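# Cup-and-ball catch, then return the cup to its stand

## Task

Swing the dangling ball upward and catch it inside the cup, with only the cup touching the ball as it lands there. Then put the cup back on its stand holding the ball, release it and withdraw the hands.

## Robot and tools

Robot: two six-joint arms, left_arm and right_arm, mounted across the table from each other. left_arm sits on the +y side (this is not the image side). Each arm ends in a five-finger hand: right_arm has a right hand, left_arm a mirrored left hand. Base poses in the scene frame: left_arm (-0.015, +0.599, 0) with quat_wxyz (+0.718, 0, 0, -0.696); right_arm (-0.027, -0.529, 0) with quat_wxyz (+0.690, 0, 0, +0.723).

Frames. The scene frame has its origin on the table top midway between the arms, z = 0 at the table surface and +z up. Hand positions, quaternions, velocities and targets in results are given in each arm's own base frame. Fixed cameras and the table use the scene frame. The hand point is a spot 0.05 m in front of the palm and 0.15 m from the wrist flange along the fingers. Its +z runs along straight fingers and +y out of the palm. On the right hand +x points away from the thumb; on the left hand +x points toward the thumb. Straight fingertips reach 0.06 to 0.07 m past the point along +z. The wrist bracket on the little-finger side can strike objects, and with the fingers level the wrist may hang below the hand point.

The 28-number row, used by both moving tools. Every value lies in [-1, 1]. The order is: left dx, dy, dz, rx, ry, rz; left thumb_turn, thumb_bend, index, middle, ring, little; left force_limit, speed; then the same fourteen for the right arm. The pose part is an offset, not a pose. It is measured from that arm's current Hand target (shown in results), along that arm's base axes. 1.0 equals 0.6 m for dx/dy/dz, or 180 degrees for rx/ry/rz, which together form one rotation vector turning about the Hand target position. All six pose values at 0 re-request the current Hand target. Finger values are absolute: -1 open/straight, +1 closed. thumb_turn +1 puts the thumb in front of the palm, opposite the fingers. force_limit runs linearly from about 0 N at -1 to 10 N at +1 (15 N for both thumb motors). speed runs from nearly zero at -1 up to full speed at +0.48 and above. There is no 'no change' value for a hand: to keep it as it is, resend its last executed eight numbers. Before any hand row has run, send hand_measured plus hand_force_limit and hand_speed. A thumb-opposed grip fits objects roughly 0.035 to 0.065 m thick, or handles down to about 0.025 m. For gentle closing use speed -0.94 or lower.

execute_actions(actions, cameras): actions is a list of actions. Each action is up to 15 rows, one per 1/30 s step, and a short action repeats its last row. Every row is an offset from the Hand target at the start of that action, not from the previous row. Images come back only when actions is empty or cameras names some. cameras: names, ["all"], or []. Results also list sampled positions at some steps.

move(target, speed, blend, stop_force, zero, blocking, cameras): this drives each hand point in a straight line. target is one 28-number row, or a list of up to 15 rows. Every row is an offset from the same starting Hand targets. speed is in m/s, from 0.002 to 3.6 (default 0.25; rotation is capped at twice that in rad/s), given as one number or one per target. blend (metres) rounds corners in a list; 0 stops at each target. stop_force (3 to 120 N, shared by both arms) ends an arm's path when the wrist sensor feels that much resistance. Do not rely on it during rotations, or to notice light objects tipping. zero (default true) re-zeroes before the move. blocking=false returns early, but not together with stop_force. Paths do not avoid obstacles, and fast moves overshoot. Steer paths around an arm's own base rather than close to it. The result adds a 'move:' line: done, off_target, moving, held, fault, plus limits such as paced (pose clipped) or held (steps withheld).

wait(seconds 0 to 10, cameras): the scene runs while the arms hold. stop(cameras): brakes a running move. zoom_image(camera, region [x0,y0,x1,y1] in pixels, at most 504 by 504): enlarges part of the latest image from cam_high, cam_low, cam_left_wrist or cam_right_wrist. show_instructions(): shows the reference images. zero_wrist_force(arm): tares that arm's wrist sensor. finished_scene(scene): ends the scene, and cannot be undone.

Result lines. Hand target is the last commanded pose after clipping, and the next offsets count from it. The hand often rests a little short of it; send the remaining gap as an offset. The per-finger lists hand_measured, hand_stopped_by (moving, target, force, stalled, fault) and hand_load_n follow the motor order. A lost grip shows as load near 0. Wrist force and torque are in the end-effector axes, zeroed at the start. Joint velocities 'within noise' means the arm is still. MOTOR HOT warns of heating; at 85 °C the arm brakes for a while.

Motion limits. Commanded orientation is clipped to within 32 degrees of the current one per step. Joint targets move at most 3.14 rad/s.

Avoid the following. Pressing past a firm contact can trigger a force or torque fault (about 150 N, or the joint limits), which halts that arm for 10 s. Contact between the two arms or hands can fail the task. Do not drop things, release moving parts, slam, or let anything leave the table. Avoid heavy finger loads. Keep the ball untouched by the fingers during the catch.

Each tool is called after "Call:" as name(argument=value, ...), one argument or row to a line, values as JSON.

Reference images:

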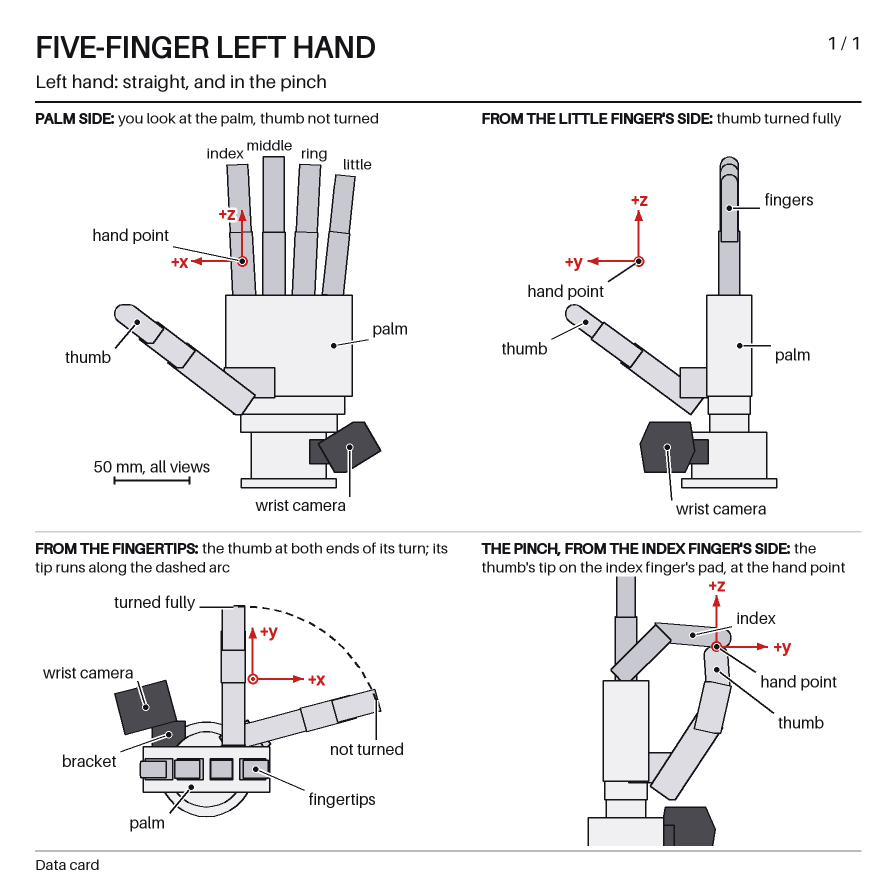

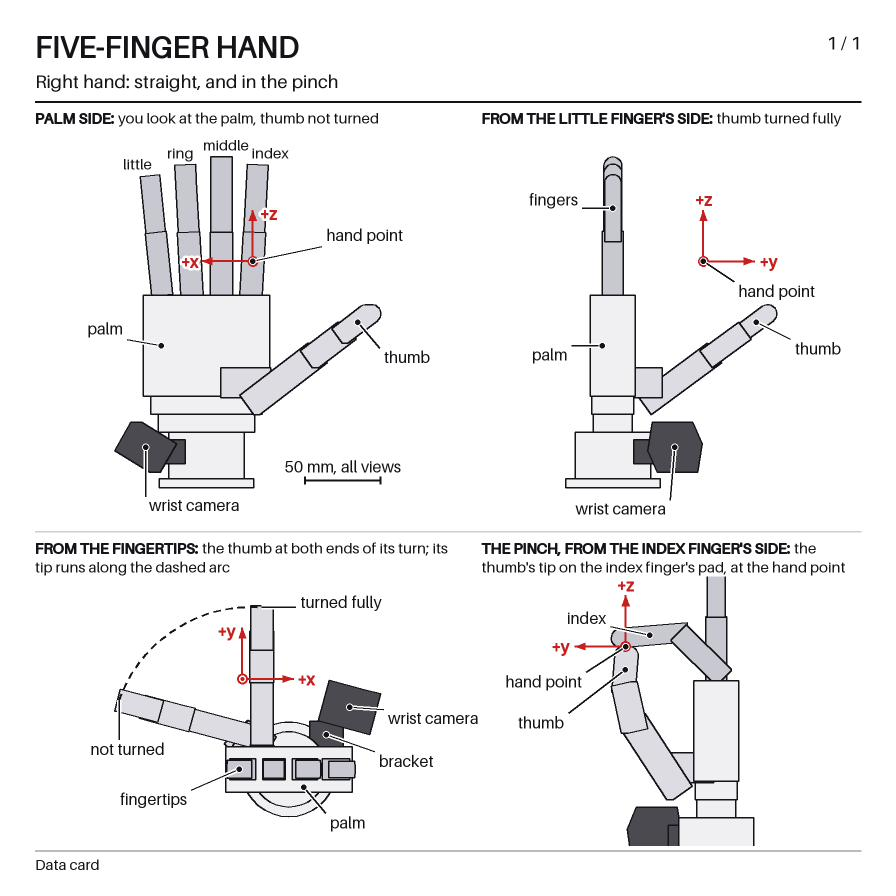

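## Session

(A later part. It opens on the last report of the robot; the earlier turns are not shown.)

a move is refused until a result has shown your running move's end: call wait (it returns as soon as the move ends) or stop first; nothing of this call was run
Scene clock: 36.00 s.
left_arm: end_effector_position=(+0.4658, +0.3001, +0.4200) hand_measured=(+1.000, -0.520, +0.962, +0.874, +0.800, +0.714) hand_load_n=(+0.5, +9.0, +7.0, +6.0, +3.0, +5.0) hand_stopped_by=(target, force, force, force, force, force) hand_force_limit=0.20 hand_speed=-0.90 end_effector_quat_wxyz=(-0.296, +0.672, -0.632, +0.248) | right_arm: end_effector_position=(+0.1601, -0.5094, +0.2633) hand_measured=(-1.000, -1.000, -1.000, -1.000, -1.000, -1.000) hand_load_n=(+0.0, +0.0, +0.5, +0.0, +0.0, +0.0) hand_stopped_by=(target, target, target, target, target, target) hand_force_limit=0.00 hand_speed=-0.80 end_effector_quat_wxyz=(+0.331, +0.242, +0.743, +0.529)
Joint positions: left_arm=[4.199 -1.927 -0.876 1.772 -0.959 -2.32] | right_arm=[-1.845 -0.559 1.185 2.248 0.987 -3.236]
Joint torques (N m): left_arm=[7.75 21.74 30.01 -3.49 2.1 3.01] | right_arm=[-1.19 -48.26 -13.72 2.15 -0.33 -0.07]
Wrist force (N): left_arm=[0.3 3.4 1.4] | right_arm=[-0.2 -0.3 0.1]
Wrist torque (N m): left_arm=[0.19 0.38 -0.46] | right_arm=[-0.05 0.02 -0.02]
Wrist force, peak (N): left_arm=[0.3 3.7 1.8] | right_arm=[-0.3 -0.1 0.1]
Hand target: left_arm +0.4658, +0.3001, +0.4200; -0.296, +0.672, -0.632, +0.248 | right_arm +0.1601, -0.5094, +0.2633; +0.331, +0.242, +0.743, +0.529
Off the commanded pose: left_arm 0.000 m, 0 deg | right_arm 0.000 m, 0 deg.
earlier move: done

Call:
move(
  target=[0,0,-0.016667,0,0,0,1,0.95,0.97,0.97,0.95,0.95,0.2,-0.9,0,0,0,0,0,0,-1,-1,-1,-1,-1,-1,0,-0.8],
  speed=0.002,
  blocking=false,
  cameras=["cam_high"],
)

Call:
zoom_image(
  camera="cam_high",
  region=[490, 180, 590, 280],
)

Call:
wait(
  seconds=0.2,
  cameras=["cam_high"],
)

Call:
zoom_image(
  camera="cam_high",
  region=[490, 180, 590, 280],
)

Call:
wait(
  seconds=0.2,
  cameras=["cam_high"],
)

Call:
zoom_image(
  camera="cam_high",
  region=[490, 180, 590, 280],
)

Call:
wait(
  seconds=0.2,
  cameras=["cam_high"],
)

Call:
zoom_image(
  camera="cam_high",
  region=[490, 180, 590, 280],
)

Call:
wait(
  seconds=0.2,
  cameras=["cam_high"],
)

Call:
zoom_image(
  camera="cam_high",
  region=[490, 180, 590, 280],
)

Call:
wait(
  seconds=0.2,
  cameras=["cam_high"],
)

Call:
zoom_image(
  camera="cam_high",
  region=[490, 180, 590, 280],
)

Call:
wait(
  seconds=1.5,
  cameras=["cam_high"],
)

Call:
zoom_image(
  camera="cam_high",
  region=[490, 180, 590, 280],
)

Call:
wait(
  seconds=0.2,
  cameras=["cam_high"],
)

Call:
zoom_image(
  camera="cam_high",
  region=[490, 180, 590, 280],
)

Call:
wait(
  seconds=0.2,
  cameras=["cam_high"],
)

Call:
zoom_image(
  camera="cam_high",
  region=[490, 180, 590, 280],
)

Call:
wait(
  seconds=0.2,
  cameras=["cam_high"],
)

Call:
zoom_image(
  camera="cam_high",
  region=[490, 180, 590, 280],
)

Scene clock: 37.17 s.
left_arm: end_effector_position=(+0.4658, +0.3002, +0.4193) hand_measured=(+1.000, -0.520, +0.962, +0.874, +0.800, +0.714) hand_load_n=(+0.5, +9.0, +7.0, +6.0, +3.5, +5.0) hand_stopped_by=(target, force, force, force, force, force) hand_force_limit=0.20 hand_speed=-0.90 end_effector_quat_wxyz=(-0.295, +0.672, -0.632, +0.248) end_effector_velocity=(+0.000, -0.001, -0.001) end_effector_angular_velocity=(+0.000, -0.002, -0.002) | right_arm: end_effector_position=(+0.1601, -0.5094, +0.2633) hand_measured=(-1.000, -1.000, -1.000, -1.000, -1.000, -1.000) hand_load_n=(+0.0, +0.0, +0.0, +0.0, +0.0, +0.0) hand_stopped_by=(target, target, target, target, target, target) hand_force_limit=0.00 hand_speed=-0.80 end_effector_quat_wxyz=(+0.331, +0.242, +0.743, +0.529)
Joint positions: left_arm=[4.199 -1.927 -0.879 1.774 -0.959 -2.32] | right_arm=[-1.845 -0.559 1.185 2.248 0.987 -3.236]
Joint velocities: left_arm=[0 0.002 -0.008 0.006 0.002 0.001] | right_arm=[within noise]
Joint torques (N m): left_arm=[6.01 45.28 8.79 1.51 1.65 2.99] | right_arm=[-1.1 -47.24 -13.9 2.16 -0.25 -0.2]
Motor temperatures (°C): left_arm=[25 37 33 44 39 43] | right_arm=[34 22 30 38 33 27]
Wrist force (N): left_arm=[0.0 3.4 1.7] | right_arm=[-0.1 -0.2 0.0]
Wrist torque (N m): left_arm=[0.16 0.44 -0.47] | right_arm=[-0.02 0.02 -0.02]
Wrist force, peak (N): left_arm=[0.0 3.7 1.9] | right_arm=[0.0 0.0 0.4]
Hand target: left_arm +0.4658, +0.3001, +0.4190; -0.296, +0.672, -0.632, +0.248 | right_arm +0.1601, -0.5094, +0.2633; +0.331, +0.242, +0.743, +0.529
Off the commanded pose: left_arm 0.009 m, 0 deg | right_arm 0.000 m, 0 deg.
move: running
Images, in order (width x height): cam_high 896x504.

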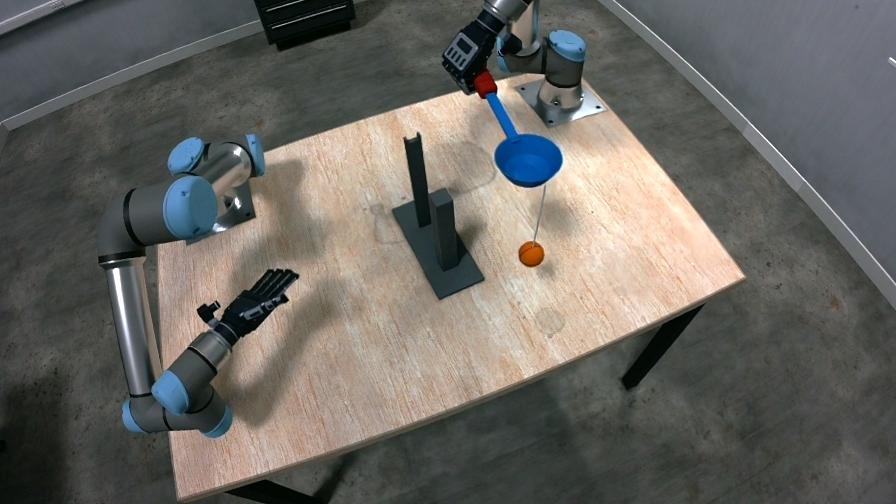

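Scaled by 5.040.

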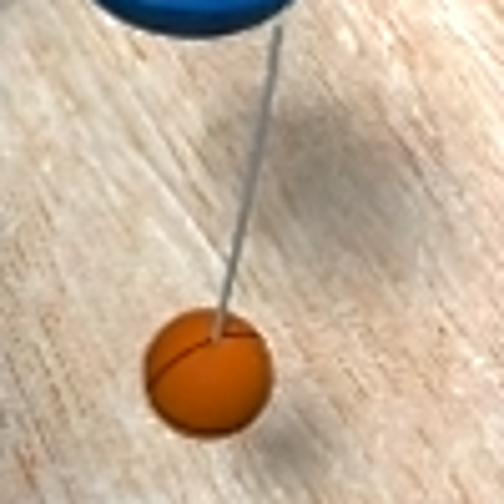

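Scene clock: 37.37 s.
left_arm: end_effector_position=(+0.4658, +0.3001, +0.4189) hand_measured=(+1.000, -0.520, +0.962, +0.874, +0.800, +0.714) hand_load_n=(+0.5, +9.0, +7.0, +6.0, +3.5, +5.5) hand_stopped_by=(target, force, force, force, force, force) hand_force_limit=0.20 hand_speed=-0.90 end_effector_quat_wxyz=(-0.296, +0.672, -0.632, +0.248) end_effector_velocity=(+0.000, +0.000, -0.002) end_effector_angular_velocity=(+0.000, +0.000, +0.000) | right_arm: end_effector_position=(+0.1601, -0.5094, +0.2633) hand_measured=(-1.000, -1.000, -1.000, -1.000, -1.000, -1.000) hand_load_n=(+0.0, -0.5, +0.0, +0.0, +0.0, +0.0) hand_stopped_by=(target, target, target, target, target, target) hand_force_limit=0.00 hand_speed=-0.80 end_effector_quat_wxyz=(+0.331, +0.242, +0.743, +0.529)
Joint positions: left_arm=[4.199 -1.926 -0.88 1.775 -0.959 -2.32] | right_arm=[-1.845 -0.559 1.185 2.248 0.987 -3.236]
Joint velocities: left_arm=[0 0.003 -0.009 0.006 0 0] | right_arm=[within noise]
Joint torques (N m): left_arm=[6.07 45.66 9.26 1.73 1.57 2.97] | right_arm=[-0.97 -48.08 -13.11 2.18 -0.18 -0.08]
Wrist force (N): left_arm=[0.1 3.5 1.5] | right_arm=[0.0 -0.2 0.2]
Wrist torque (N m): left_arm=[0.18 0.41 -0.47] | right_arm=[-0.04 0.00 -0.01]
Wrist force, peak (N): left_arm=[0.3 3.8 1.6] | right_arm=[0.0 -0.2 0.2]
Hand target: left_arm +0.4658, +0.3001, +0.4186; -0.296, +0.672, -0.632, +0.248 | right_arm +0.1601, -0.5094, +0.2633; +0.331, +0.242, +0.743, +0.529
Off the commanded pose: left_arm 0.009 m, 0 deg | right_arm 0.000 m, 0 deg.
earlier move: running
wait: 0.20 s; no rest
Images, in order (width x height): cam_high 896x504.

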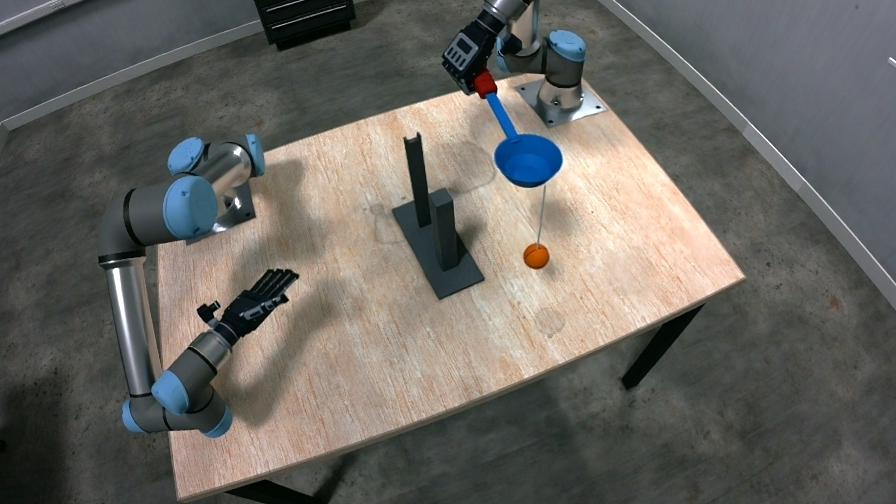

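Scaled by 5.040.

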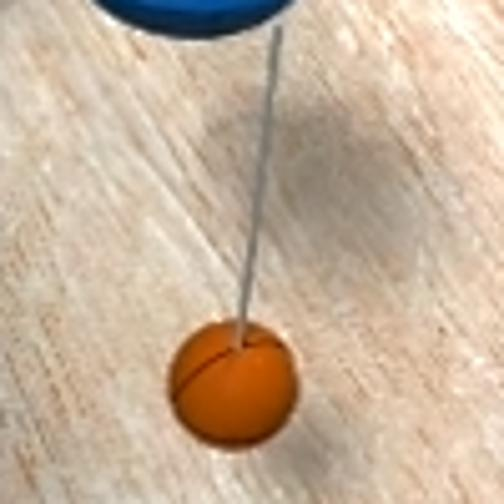

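Scene clock: 37.57 s.
left_arm: end_effector_position=(+0.4658, +0.3001, +0.4185) hand_measured=(+1.000, -0.520, +0.962, +0.874, +0.800, +0.714) hand_load_n=(+0.5, +9.0, +7.0, +6.0, +3.5, +5.0) hand_stopped_by=(target, force, force, force, force, force) hand_force_limit=0.20 hand_speed=-0.90 end_effector_quat_wxyz=(-0.296, +0.672, -0.632, +0.248) end_effector_velocity=(+0.000, +0.000, -0.002) end_effector_angular_velocity=(+0.001, +0.000, +0.000) | right_arm: end_effector_position=(+0.1601, -0.5094, +0.2633) hand_measured=(-1.000, -1.000, -1.000, -1.000, -1.000, -1.000) hand_load_n=(+0.0, +0.0, +0.0, +0.0, +0.0, +0.0) hand_stopped_by=(target, target, target, target, target, target) hand_force_limit=0.00 hand_speed=-0.80 end_effector_quat_wxyz=(+0.331, +0.242, +0.743, +0.529)
Joint positions: left_arm=[4.199 -1.926 -0.882 1.776 -0.959 -2.32] | right_arm=[-1.845 -0.559 1.185 2.248 0.987 -3.236]
Joint velocities: left_arm=[-0.001 0.002 -0.008 0.007 -0.001 0] | right_arm=[within noise]
Joint torques (N m): left_arm=[6.09 45.54 9.94 1.65 1.41 3.01] | right_arm=[-0.52 -47.66 -13.51 2.15 -0.36 -0.22]
Wrist force (N): left_arm=[0.1 3.7 1.6] | right_arm=[-0.1 -0.1 0.2]
Wrist torque (N m): left_arm=[0.21 0.40 -0.47] | right_arm=[-0.03 0.02 -0.02]
Wrist force, peak (N): left_arm=[0.1 3.7 1.6] | right_arm=[0.0 0.0 0.3]
Hand target: left_arm +0.4658, +0.3001, +0.4182; -0.296, +0.672, -0.632, +0.248 | right_arm +0.1601, -0.5094, +0.2633; +0.331, +0.242, +0.743, +0.529
Off the commanded pose: left_arm 0.009 m, 0 deg | right_arm 0.000 m, 0 deg.
earlier move: running
wait: 0.20 s; no rest
Images, in order (width x height): cam_high 896x504.

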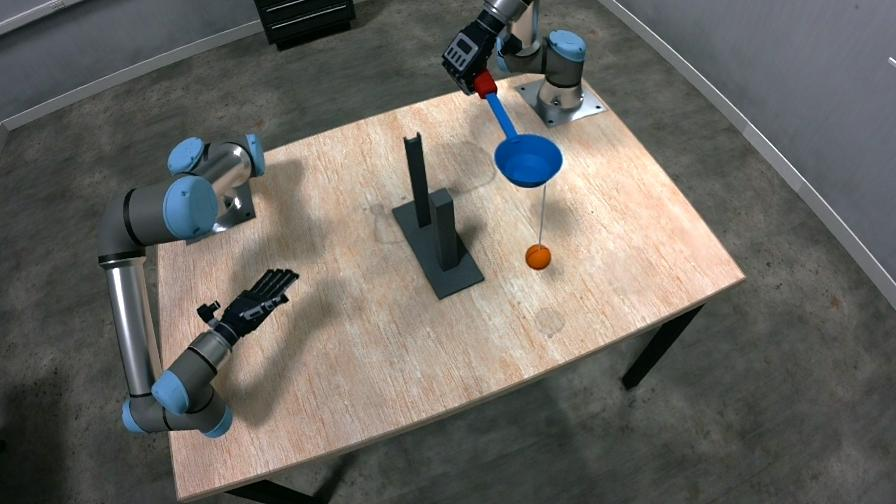

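Scaled by 5.040.

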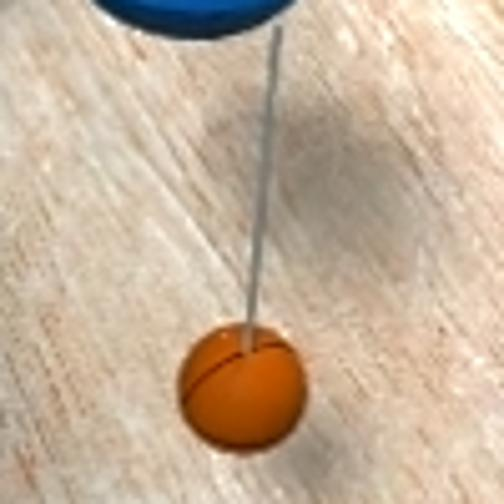

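Scene clock: 37.77 s.
left_arm: end_effector_position=(+0.4658, +0.3001, +0.4181) hand_measured=(+1.000, -0.520, +0.962, +0.874, +0.800, +0.714) hand_load_n=(+0.5, +9.0, +7.0, +6.0, +3.5, +5.5) hand_stopped_by=(target, force, force, force, force, force) hand_force_limit=0.20 hand_speed=-0.90 end_effector_quat_wxyz=(-0.296, +0.672, -0.632, +0.248) end_effector_velocity=(+0.000, +0.000, -0.002) end_effector_angular_velocity=(+0.001, -0.001, -0.003) | right_arm: end_effector_position=(+0.1601, -0.5094, +0.2633) hand_measured=(-1.000, -1.000, -1.000, -1.000, -1.000, -1.000) hand_load_n=(+0.0, +0.0, +0.0, +0.0, +0.0, +0.0) hand_stopped_by=(target, target, target, target, target, target) hand_force_limit=0.00 hand_speed=-0.80 end_effector_quat_wxyz=(+0.331, +0.242, +0.743, +0.529)
Joint positions: left_arm=[4.199 -1.926 -0.884 1.778 -0.959 -2.32] | right_arm=[-1.845 -0.559 1.185 2.248 0.987 -3.236]
Joint velocities: left_arm=[0 0.002 -0.007 0.006 0.001 0.002] | right_arm=[within noise]
Joint torques (N m): left_arm=[5.84 46.25 9.76 1.67 1.31 2.9] | right_arm=[-1.12 -48.09 -13.18 2.18 -0.26 -0.07]
Wrist force (N): left_arm=[0.0 3.6 1.7] | right_arm=[0.2 -0.1 0.1]
Wrist torque (N m): left_arm=[0.19 0.42 -0.47] | right_arm=[-0.02 -0.02 0.00]
Wrist force, peak (N): left_arm=[0.1 3.7 1.6] | right_arm=[0.1 0.0 0.3]
Hand target: left_arm +0.4658, +0.3001, +0.4178; -0.296, +0.672, -0.632, +0.248 | right_arm +0.1601, -0.5094, +0.2633; +0.331, +0.242, +0.743, +0.529
Off the commanded pose: left_arm 0.008 m, 0 deg | right_arm 0.000 m, 0 deg.
earlier move: running
wait: 0.20 s; no rest
Images, in order (width x height): cam_high 896x504.

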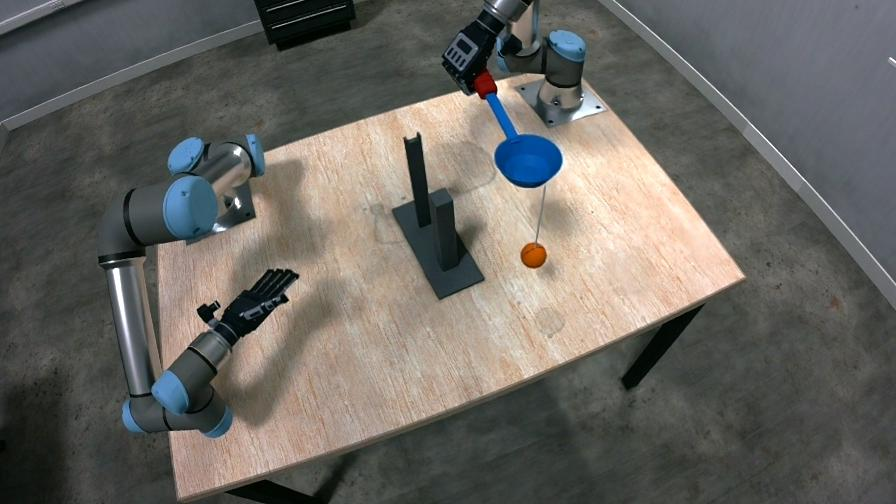

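Scaled by 5.040.

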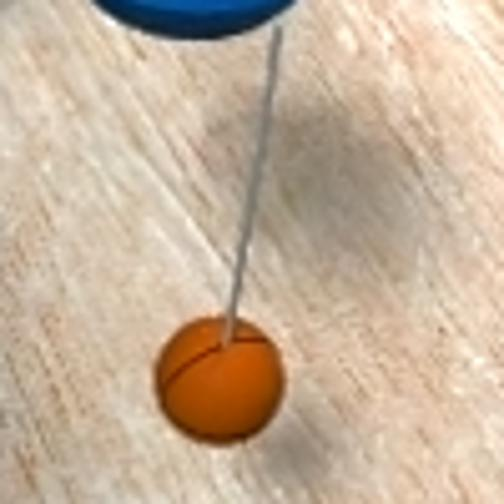

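Scene clock: 37.97 s.
left_arm: end_effector_position=(+0.4658, +0.3001, +0.4177) hand_measured=(+1.000, -0.520, +0.962, +0.874, +0.800, +0.714) hand_load_n=(+0.5, +9.0, +7.0, +6.0, +3.5, +5.5) hand_stopped_by=(target, force, force, force, force, force) hand_force_limit=0.20 hand_speed=-0.90 end_effector_quat_wxyz=(-0.296, +0.672, -0.632, +0.248) end_effector_velocity=(+0.000, -0.001, -0.002) end_effector_angular_velocity=(-0.001, +0.001, +0.000) | right_arm: end_effector_position=(+0.1601, -0.5094, +0.2633) hand_measured=(-1.000, -1.000, -1.000, -1.000, -1.000, -1.000) hand_load_n=(+0.0, +0.0, +0.0, +0.0, +0.0, +0.0) hand_stopped_by=(target, target, target, target, target, target) hand_force_limit=0.00 hand_speed=-0.80 end_effector_quat_wxyz=(+0.331, +0.242, +0.743, +0.529)
Joint positions: left_arm=[4.199 -1.925 -0.885 1.779 -0.959 -2.32] | right_arm=[-1.845 -0.559 1.185 2.248 0.987 -3.236]
Joint velocities: left_arm=[-0.001 0.002 -0.008 0.006 -0.001 -0.001] | right_arm=[within noise]
Joint torques (N m): left_arm=[5.34 46.15 9.69 1.78 1.14 2.91] | right_arm=[-0.77 -47.51 -13.11 2.19 -0.37 -0.19]
Wrist force (N): left_arm=[0.1 3.4 1.7] | right_arm=[-0.2 -0.3 0.0]
Wrist torque (N m): left_arm=[0.16 0.41 -0.46] | right_arm=[-0.04 0.03 -0.02]
Wrist force, peak (N): left_arm=[0.1 3.6 1.5] | right_arm=[0.1 -0.3 0.1]
Hand target: left_arm +0.4658, +0.3001, +0.4174; -0.296, +0.672, -0.632, +0.248 | right_arm +0.1601, -0.5094, +0.2633; +0.331, +0.242, +0.743, +0.529
Off the commanded pose: left_arm 0.008 m, 0 deg | right_arm 0.000 m, 0 deg.
earlier move: running
wait: 0.20 s; no rest
Images, in order (width x height): cam_high 896x504.

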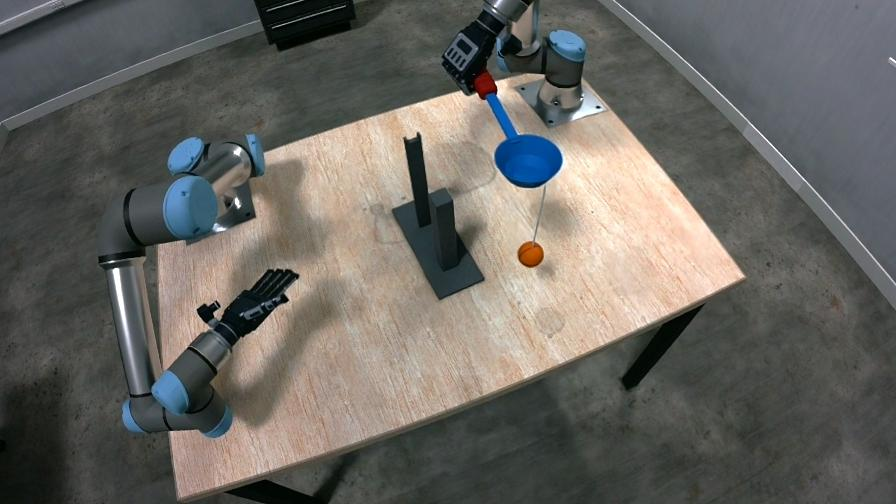

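Scaled by 5.040.

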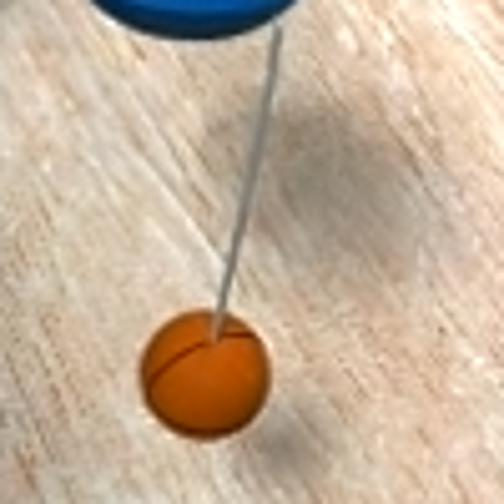

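Scene clock: 38.17 s.
left_arm: end_effector_position=(+0.4658, +0.3001, +0.4173) hand_measured=(+1.000, -0.520, +0.962, +0.874, +0.800, +0.714) hand_load_n=(+0.0, +9.0, +7.0, +6.0, +3.5, +5.0) hand_stopped_by=(target, force, force, force, force, force) hand_force_limit=0.20 hand_speed=-0.90 end_effector_quat_wxyz=(-0.296, +0.672, -0.632, +0.248) end_effector_velocity=(+0.000, +0.000, -0.002) end_effector_angular_velocity=(+0.000, -0.001, +0.000) | right_arm: end_effector_position=(+0.1601, -0.5094, +0.2633) hand_measured=(-1.000, -1.000, -1.000, -1.000, -1.000, -1.000) hand_load_n=(+0.0, +0.0, +0.0, +0.0, +0.0, +0.0) hand_stopped_by=(target, target, target, target, target, target) hand_force_limit=0.00 hand_speed=-0.80 end_effector_quat_wxyz=(+0.331, +0.242, +0.743, +0.529)
Joint positions: left_arm=[4.199 -1.925 -0.887 1.78 -0.959 -2.32] | right_arm=[-1.845 -0.559 1.185 2.248 0.987 -3.236]
Joint velocities: left_arm=[0 0.002 -0.008 0.007 0 -0.001] | right_arm=[within noise]
Joint torques (N m): left_arm=[5.04 45.6 9.69 1.71 1.01 2.88] | right_arm=[-0.85 -48.65 -12.93 2.3 -0.37 -0.1]
Wrist force (N): left_arm=[0.1 3.5 1.6] | right_arm=[0.1 -0.3 0.0]
Wrist torque (N m): left_arm=[0.19 0.40 -0.47] | right_arm=[-0.05 -0.01 -0.01]
Wrist force, peak (N): left_arm=[0.2 3.5 1.7] | right_arm=[0.1 -0.3 0.0]
Hand target: left_arm +0.4658, +0.3001, +0.4170; -0.296, +0.672, -0.632, +0.248 | right_arm +0.1601, -0.5094, +0.2633; +0.331, +0.242, +0.743, +0.529
Off the commanded pose: left_arm 0.007 m, 0 deg | right_arm 0.000 m, 0 deg.
earlier move: running
wait: 0.20 s; no rest
Images, in order (width x height): cam_high 896x504.

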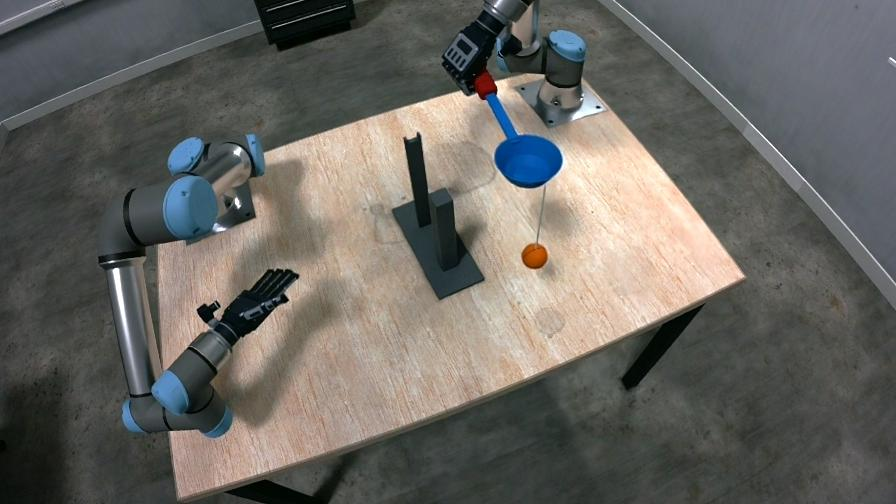

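Scaled by 5.040.

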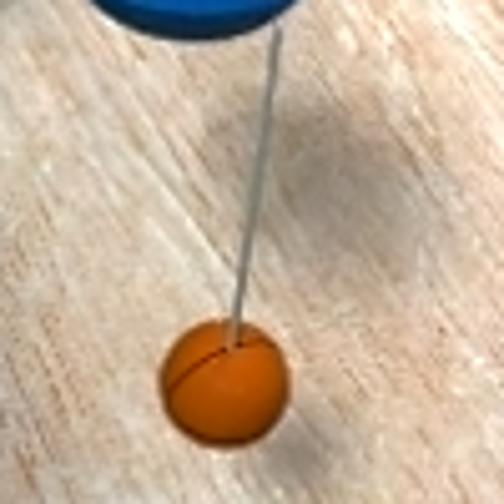

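Scene clock: 39.67 s.
left_arm: end_effector_position=(+0.4658, +0.3001, +0.4144) hand_measured=(+1.000, -0.520, +0.962, +0.874, +0.800, +0.714) hand_load_n=(+0.0, +9.0, +6.5, +6.0, +3.5, +5.0) hand_stopped_by=(target, force, force, force, force, force) hand_force_limit=0.20 hand_speed=-0.90 end_effector_quat_wxyz=(-0.296, +0.672, -0.632, +0.248) end_effector_velocity=(+0.000, +0.000, -0.002) end_effector_angular_velocity=(+0.000, +0.001, +0.000) | right_arm: end_effector_position=(+0.1601, -0.5094, +0.2633) hand_measured=(-1.000, -1.000, -1.000, -1.000, -1.000, -1.000) hand_load_n=(+0.0, +0.0, +0.0, +0.0, +0.0, +0.0) hand_stopped_by=(target, target, target, target, target, target) hand_force_limit=0.00 hand_speed=-0.80 end_effector_quat_wxyz=(+0.331, +0.242, +0.743, +0.529)
Joint positions: left_arm=[4.199 -1.922 -0.899 1.789 -0.959 -2.32] | right_arm=[-1.845 -0.559 1.185 2.248 0.987 -3.236]
Joint velocities: left_arm=[0.001 0.002 -0.008 0.005 -0.001 0.001] | right_arm=[within noise]
Joint torques (N m): left_arm=[2.82 46.25 9.42 1.73 0.1 2.88] | right_arm=[-1.47 -47.96 -12.99 2.16 -0.23 -0.1]
Wrist force (N): left_arm=[0.1 3.6 1.5] | right_arm=[0.0 -0.1 0.2]
Wrist torque (N m): left_arm=[0.20 0.40 -0.47] | right_arm=[-0.02 -0.01 0.00]
Wrist force, peak (N): left_arm=[0.2 3.8 1.5] | right_arm=[0.1 -0.2 0.3]
Hand target: left_arm +0.4658, +0.3001, +0.4140; -0.296, +0.672, -0.632, +0.248 | right_arm +0.1601, -0.5094, +0.2633; +0.331, +0.242, +0.743, +0.529
Off the commanded pose: left_arm 0.004 m, 0 deg | right_arm 0.000 m, 0 deg.
earlier move: running
wait: 1.50 s; no rest
Images, in order (width x height): cam_high 896x504.

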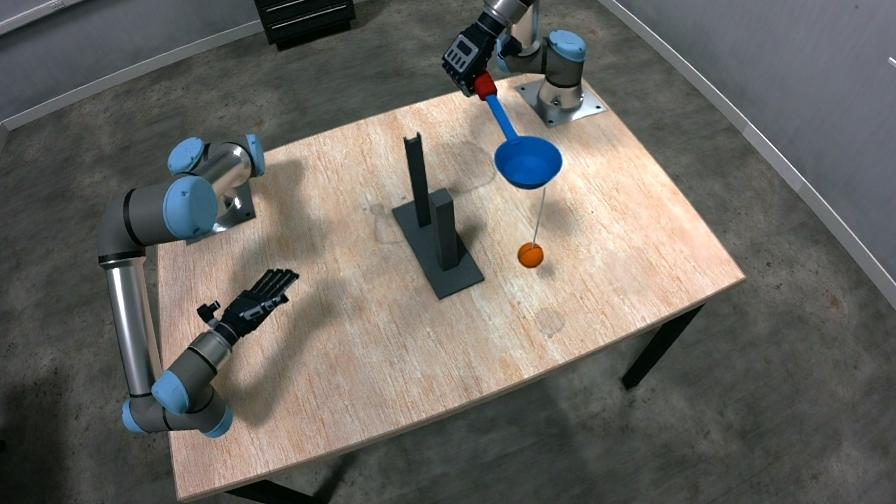

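Scaled by 5.040.

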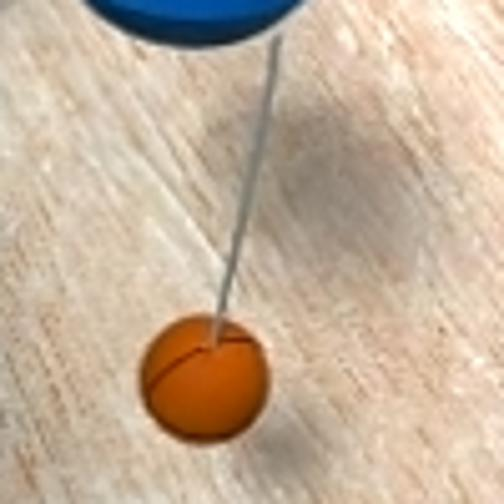

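Scene clock: 39.87 s.
left_arm: end_effector_position=(+0.4658, +0.3001, +0.4140) hand_measured=(+1.000, -0.520, +0.962, +0.874, +0.800, +0.714) hand_load_n=(+0.5, +9.0, +7.0, +6.0, +3.5, +5.0) hand_stopped_by=(target, force, force, force, force, force) hand_force_limit=0.20 hand_speed=-0.90 end_effector_quat_wxyz=(-0.296, +0.672, -0.632, +0.248) end_effector_velocity=(+0.000, +0.000, -0.002) end_effector_angular_velocity=(+0.000, +0.000, +0.000) | right_arm: end_effector_position=(+0.1601, -0.5094, +0.2633) hand_measured=(-1.000, -1.000, -1.000, -1.000, -1.000, -1.000) hand_load_n=(+0.0, +0.0, +0.0, +0.0, +0.0, +0.0) hand_stopped_by=(target, target, target, target, target, target) hand_force_limit=0.00 hand_speed=-0.80 end_effector_quat_wxyz=(+0.331, +0.242, +0.743, +0.529)
Joint positions: left_arm=[4.199 -1.921 -0.9 1.791 -0.959 -2.32] | right_arm=[-1.845 -0.559 1.185 2.248 0.987 -3.236]
Joint velocities: left_arm=[0 0.002 -0.008 0.006 0 0.001] | right_arm=[within noise]
Joint torques (N m): left_arm=[2.61 45.79 9.59 1.68 0.02 2.91] | right_arm=[-0.73 -48.15 -13.05 2.28 -0.23 -0.21]
Wrist force (N): left_arm=[0.2 3.4 1.6] | right_arm=[0.0 0.2 0.2]
Wrist torque (N m): left_arm=[0.16 0.39 -0.46] | right_arm=[0.01 -0.01 0.00]
Wrist force, peak (N): left_arm=[0.4 3.6 1.7] | right_arm=[0.0 0.2 0.2]
Hand target: left_arm +0.4658, +0.3001, +0.4136; -0.296, +0.672, -0.632, +0.248 | right_arm +0.1601, -0.5094, +0.2633; +0.331, +0.242, +0.743, +0.529
Off the commanded pose: left_arm 0.004 m, 0 deg | right_arm 0.000 m, 0 deg.
earlier move: running
wait: 0.20 s; no rest
Images, in order (width x height): cam_high 896x504.

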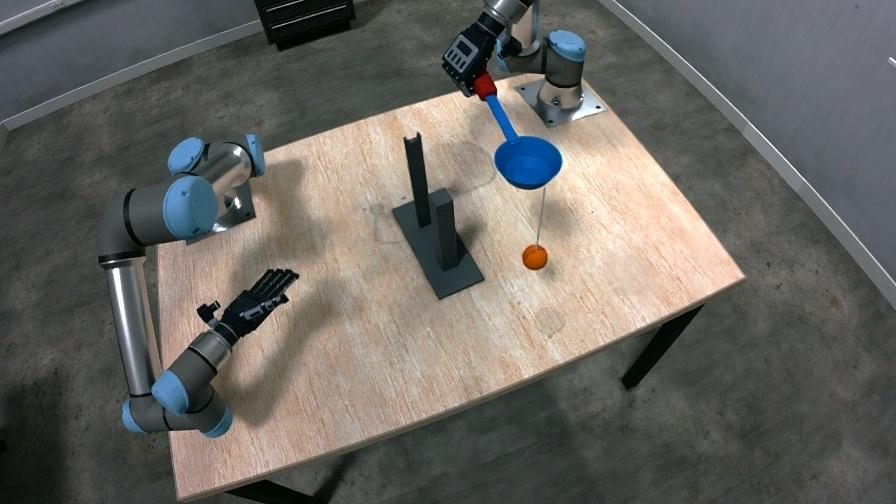

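Scaled by 5.040.

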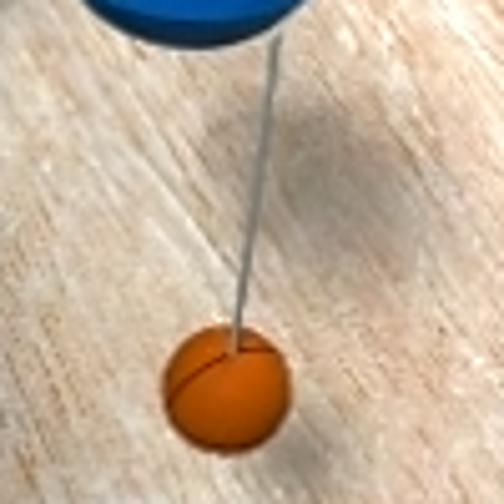

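Scene clock: 40.07 s.
left_arm: end_effector_position=(+0.4658, +0.3001, +0.4136) hand_measured=(+1.000, -0.520, +0.962, +0.874, +0.800, +0.714) hand_load_n=(+0.5, +9.0, +7.0, +6.0, +3.5, +5.0) hand_stopped_by=(target, force, force, force, force, force) hand_force_limit=0.20 hand_speed=-0.90 end_effector_quat_wxyz=(-0.296, +0.672, -0.632, +0.248) end_effector_velocity=(+0.000, +0.000, -0.002) end_effector_angular_velocity=(+0.002, +0.001, -0.001) | right_arm: end_effector_position=(+0.1601, -0.5094, +0.2633) hand_measured=(-1.000, -1.000, -1.000, -1.000, -1.000, -1.000) hand_load_n=(+0.0, +0.0, +0.0, +0.0, +0.0, +0.0) hand_stopped_by=(target, target, target, target, target, target) hand_force_limit=0.00 hand_speed=-0.80 end_effector_quat_wxyz=(+0.331, +0.242, +0.743, +0.529)
Joint positions: left_arm=[4.199 -1.921 -0.902 1.792 -0.959 -2.32] | right_arm=[-1.845 -0.559 1.185 2.248 0.987 -3.236]
Joint velocities: left_arm=[0 0.002 -0.008 0.006 -0.001 0.002] | right_arm=[within noise]
Joint torques (N m): left_arm=[2.32 45.44 9.1 1.65 -0.1 2.92] | right_arm=[-1.08 -47.76 -12.86 2.16 -0.33 -0.1]
Wrist force (N): left_arm=[0.1 3.5 1.5] | right_arm=[0.0 -0.1 0.1]
Wrist torque (N m): left_arm=[0.21 0.41 -0.48] | right_arm=[-0.02 0.00 0.00]
Wrist force, peak (N): left_arm=[0.1 3.6 1.6] | right_arm=[0.0 -0.2 0.1]
Hand target: left_arm +0.4658, +0.3001, +0.4133; -0.296, +0.672, -0.632, +0.248 | right_arm +0.1601, -0.5094, +0.2633; +0.331, +0.242, +0.743, +0.529
Off the commanded pose: left_arm 0.004 m, 0 deg | right_arm 0.000 m, 0 deg.
earlier move: running
wait: 0.20 s; no rest
Images, in order (width x height): cam_high 896x504.

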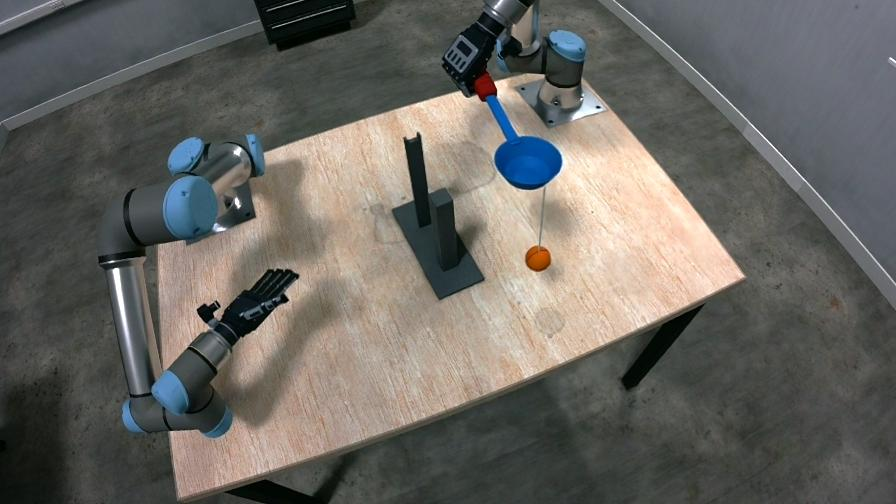

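Scaled by 5.040.

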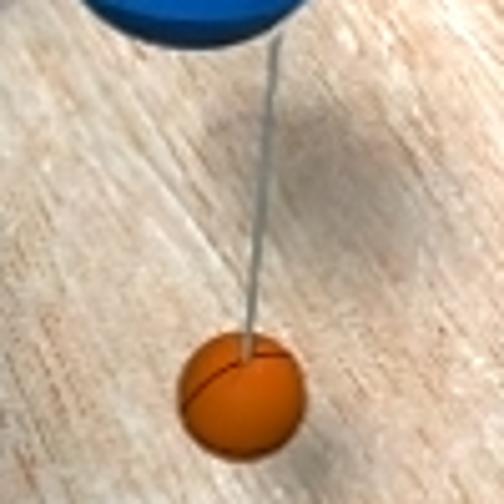

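Scene clock: 40.27 s.
left_arm: end_effector_position=(+0.4658, +0.3001, +0.4132) hand_measured=(+1.000, -0.520, +0.962, +0.874, +0.800, +0.714) hand_load_n=(+0.5, +9.0, +7.0, +6.0, +3.0, +5.0) hand_stopped_by=(target, force, force, force, force, force) hand_force_limit=0.20 hand_speed=-0.90 end_effector_quat_wxyz=(-0.296, +0.672, -0.632, +0.248) end_effector_velocity=(+0.000, +0.000, -0.002) end_effector_angular_velocity=(+0.001, +0.000, +0.001) | right_arm: end_effector_position=(+0.1601, -0.5094, +0.2633) hand_measured=(-1.000, -1.000, -1.000, -1.000, -1.000, -1.000) hand_load_n=(+0.0, +0.0, +0.0, -0.5, +0.0, +0.0) hand_stopped_by=(target, target, target, target, target, target) hand_force_limit=0.00 hand_speed=-0.80 end_effector_quat_wxyz=(+0.331, +0.242, +0.743, +0.529)
Joint positions: left_arm=[4.199 -1.921 -0.904 1.793 -0.959 -2.32] | right_arm=[-1.845 -0.559 1.185 2.248 0.987 -3.236]
Joint velocities: left_arm=[0 0.002 -0.007 0.006 -0.001 0] | right_arm=[within noise]
Joint torques (N m): left_arm=[1.87 46.01 9.35 1.61 -0.24 2.92] | right_arm=[-0.7 -48.23 -13.21 2.12 -0.34 -0.09]
Wrist force (N): left_arm=[0.3 3.5 1.3] | right_arm=[0.0 -0.3 0.0]
Wrist torque (N m): left_arm=[0.22 0.37 -0.46] | right_arm=[-0.05 0.00 -0.01]
Wrist force, peak (N): left_arm=[0.2 3.6 1.8] | right_arm=[0.0 -0.3 0.1]
Hand target: left_arm +0.4658, +0.3001, +0.4129; -0.296, +0.672, -0.632, +0.248 | right_arm +0.1601, -0.5094, +0.2633; +0.331, +0.242, +0.743, +0.529
Off the commanded pose: left_arm 0.003 m, 0 deg | right_arm 0.000 m, 0 deg.
earlier move: running
wait: 0.20 s; no rest
Images, in order (width x height): cam_high 896x504.

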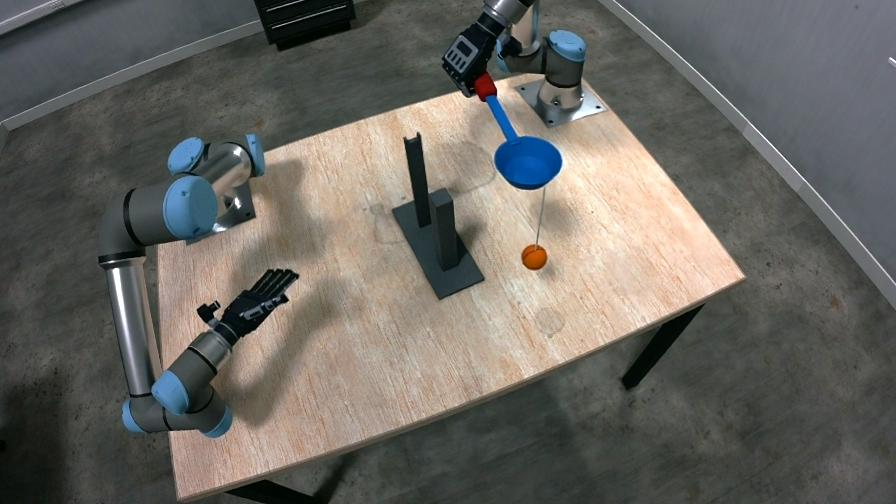

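Scaled by 5.040.

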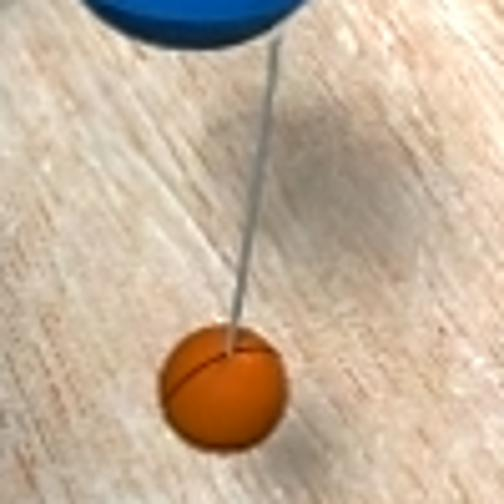

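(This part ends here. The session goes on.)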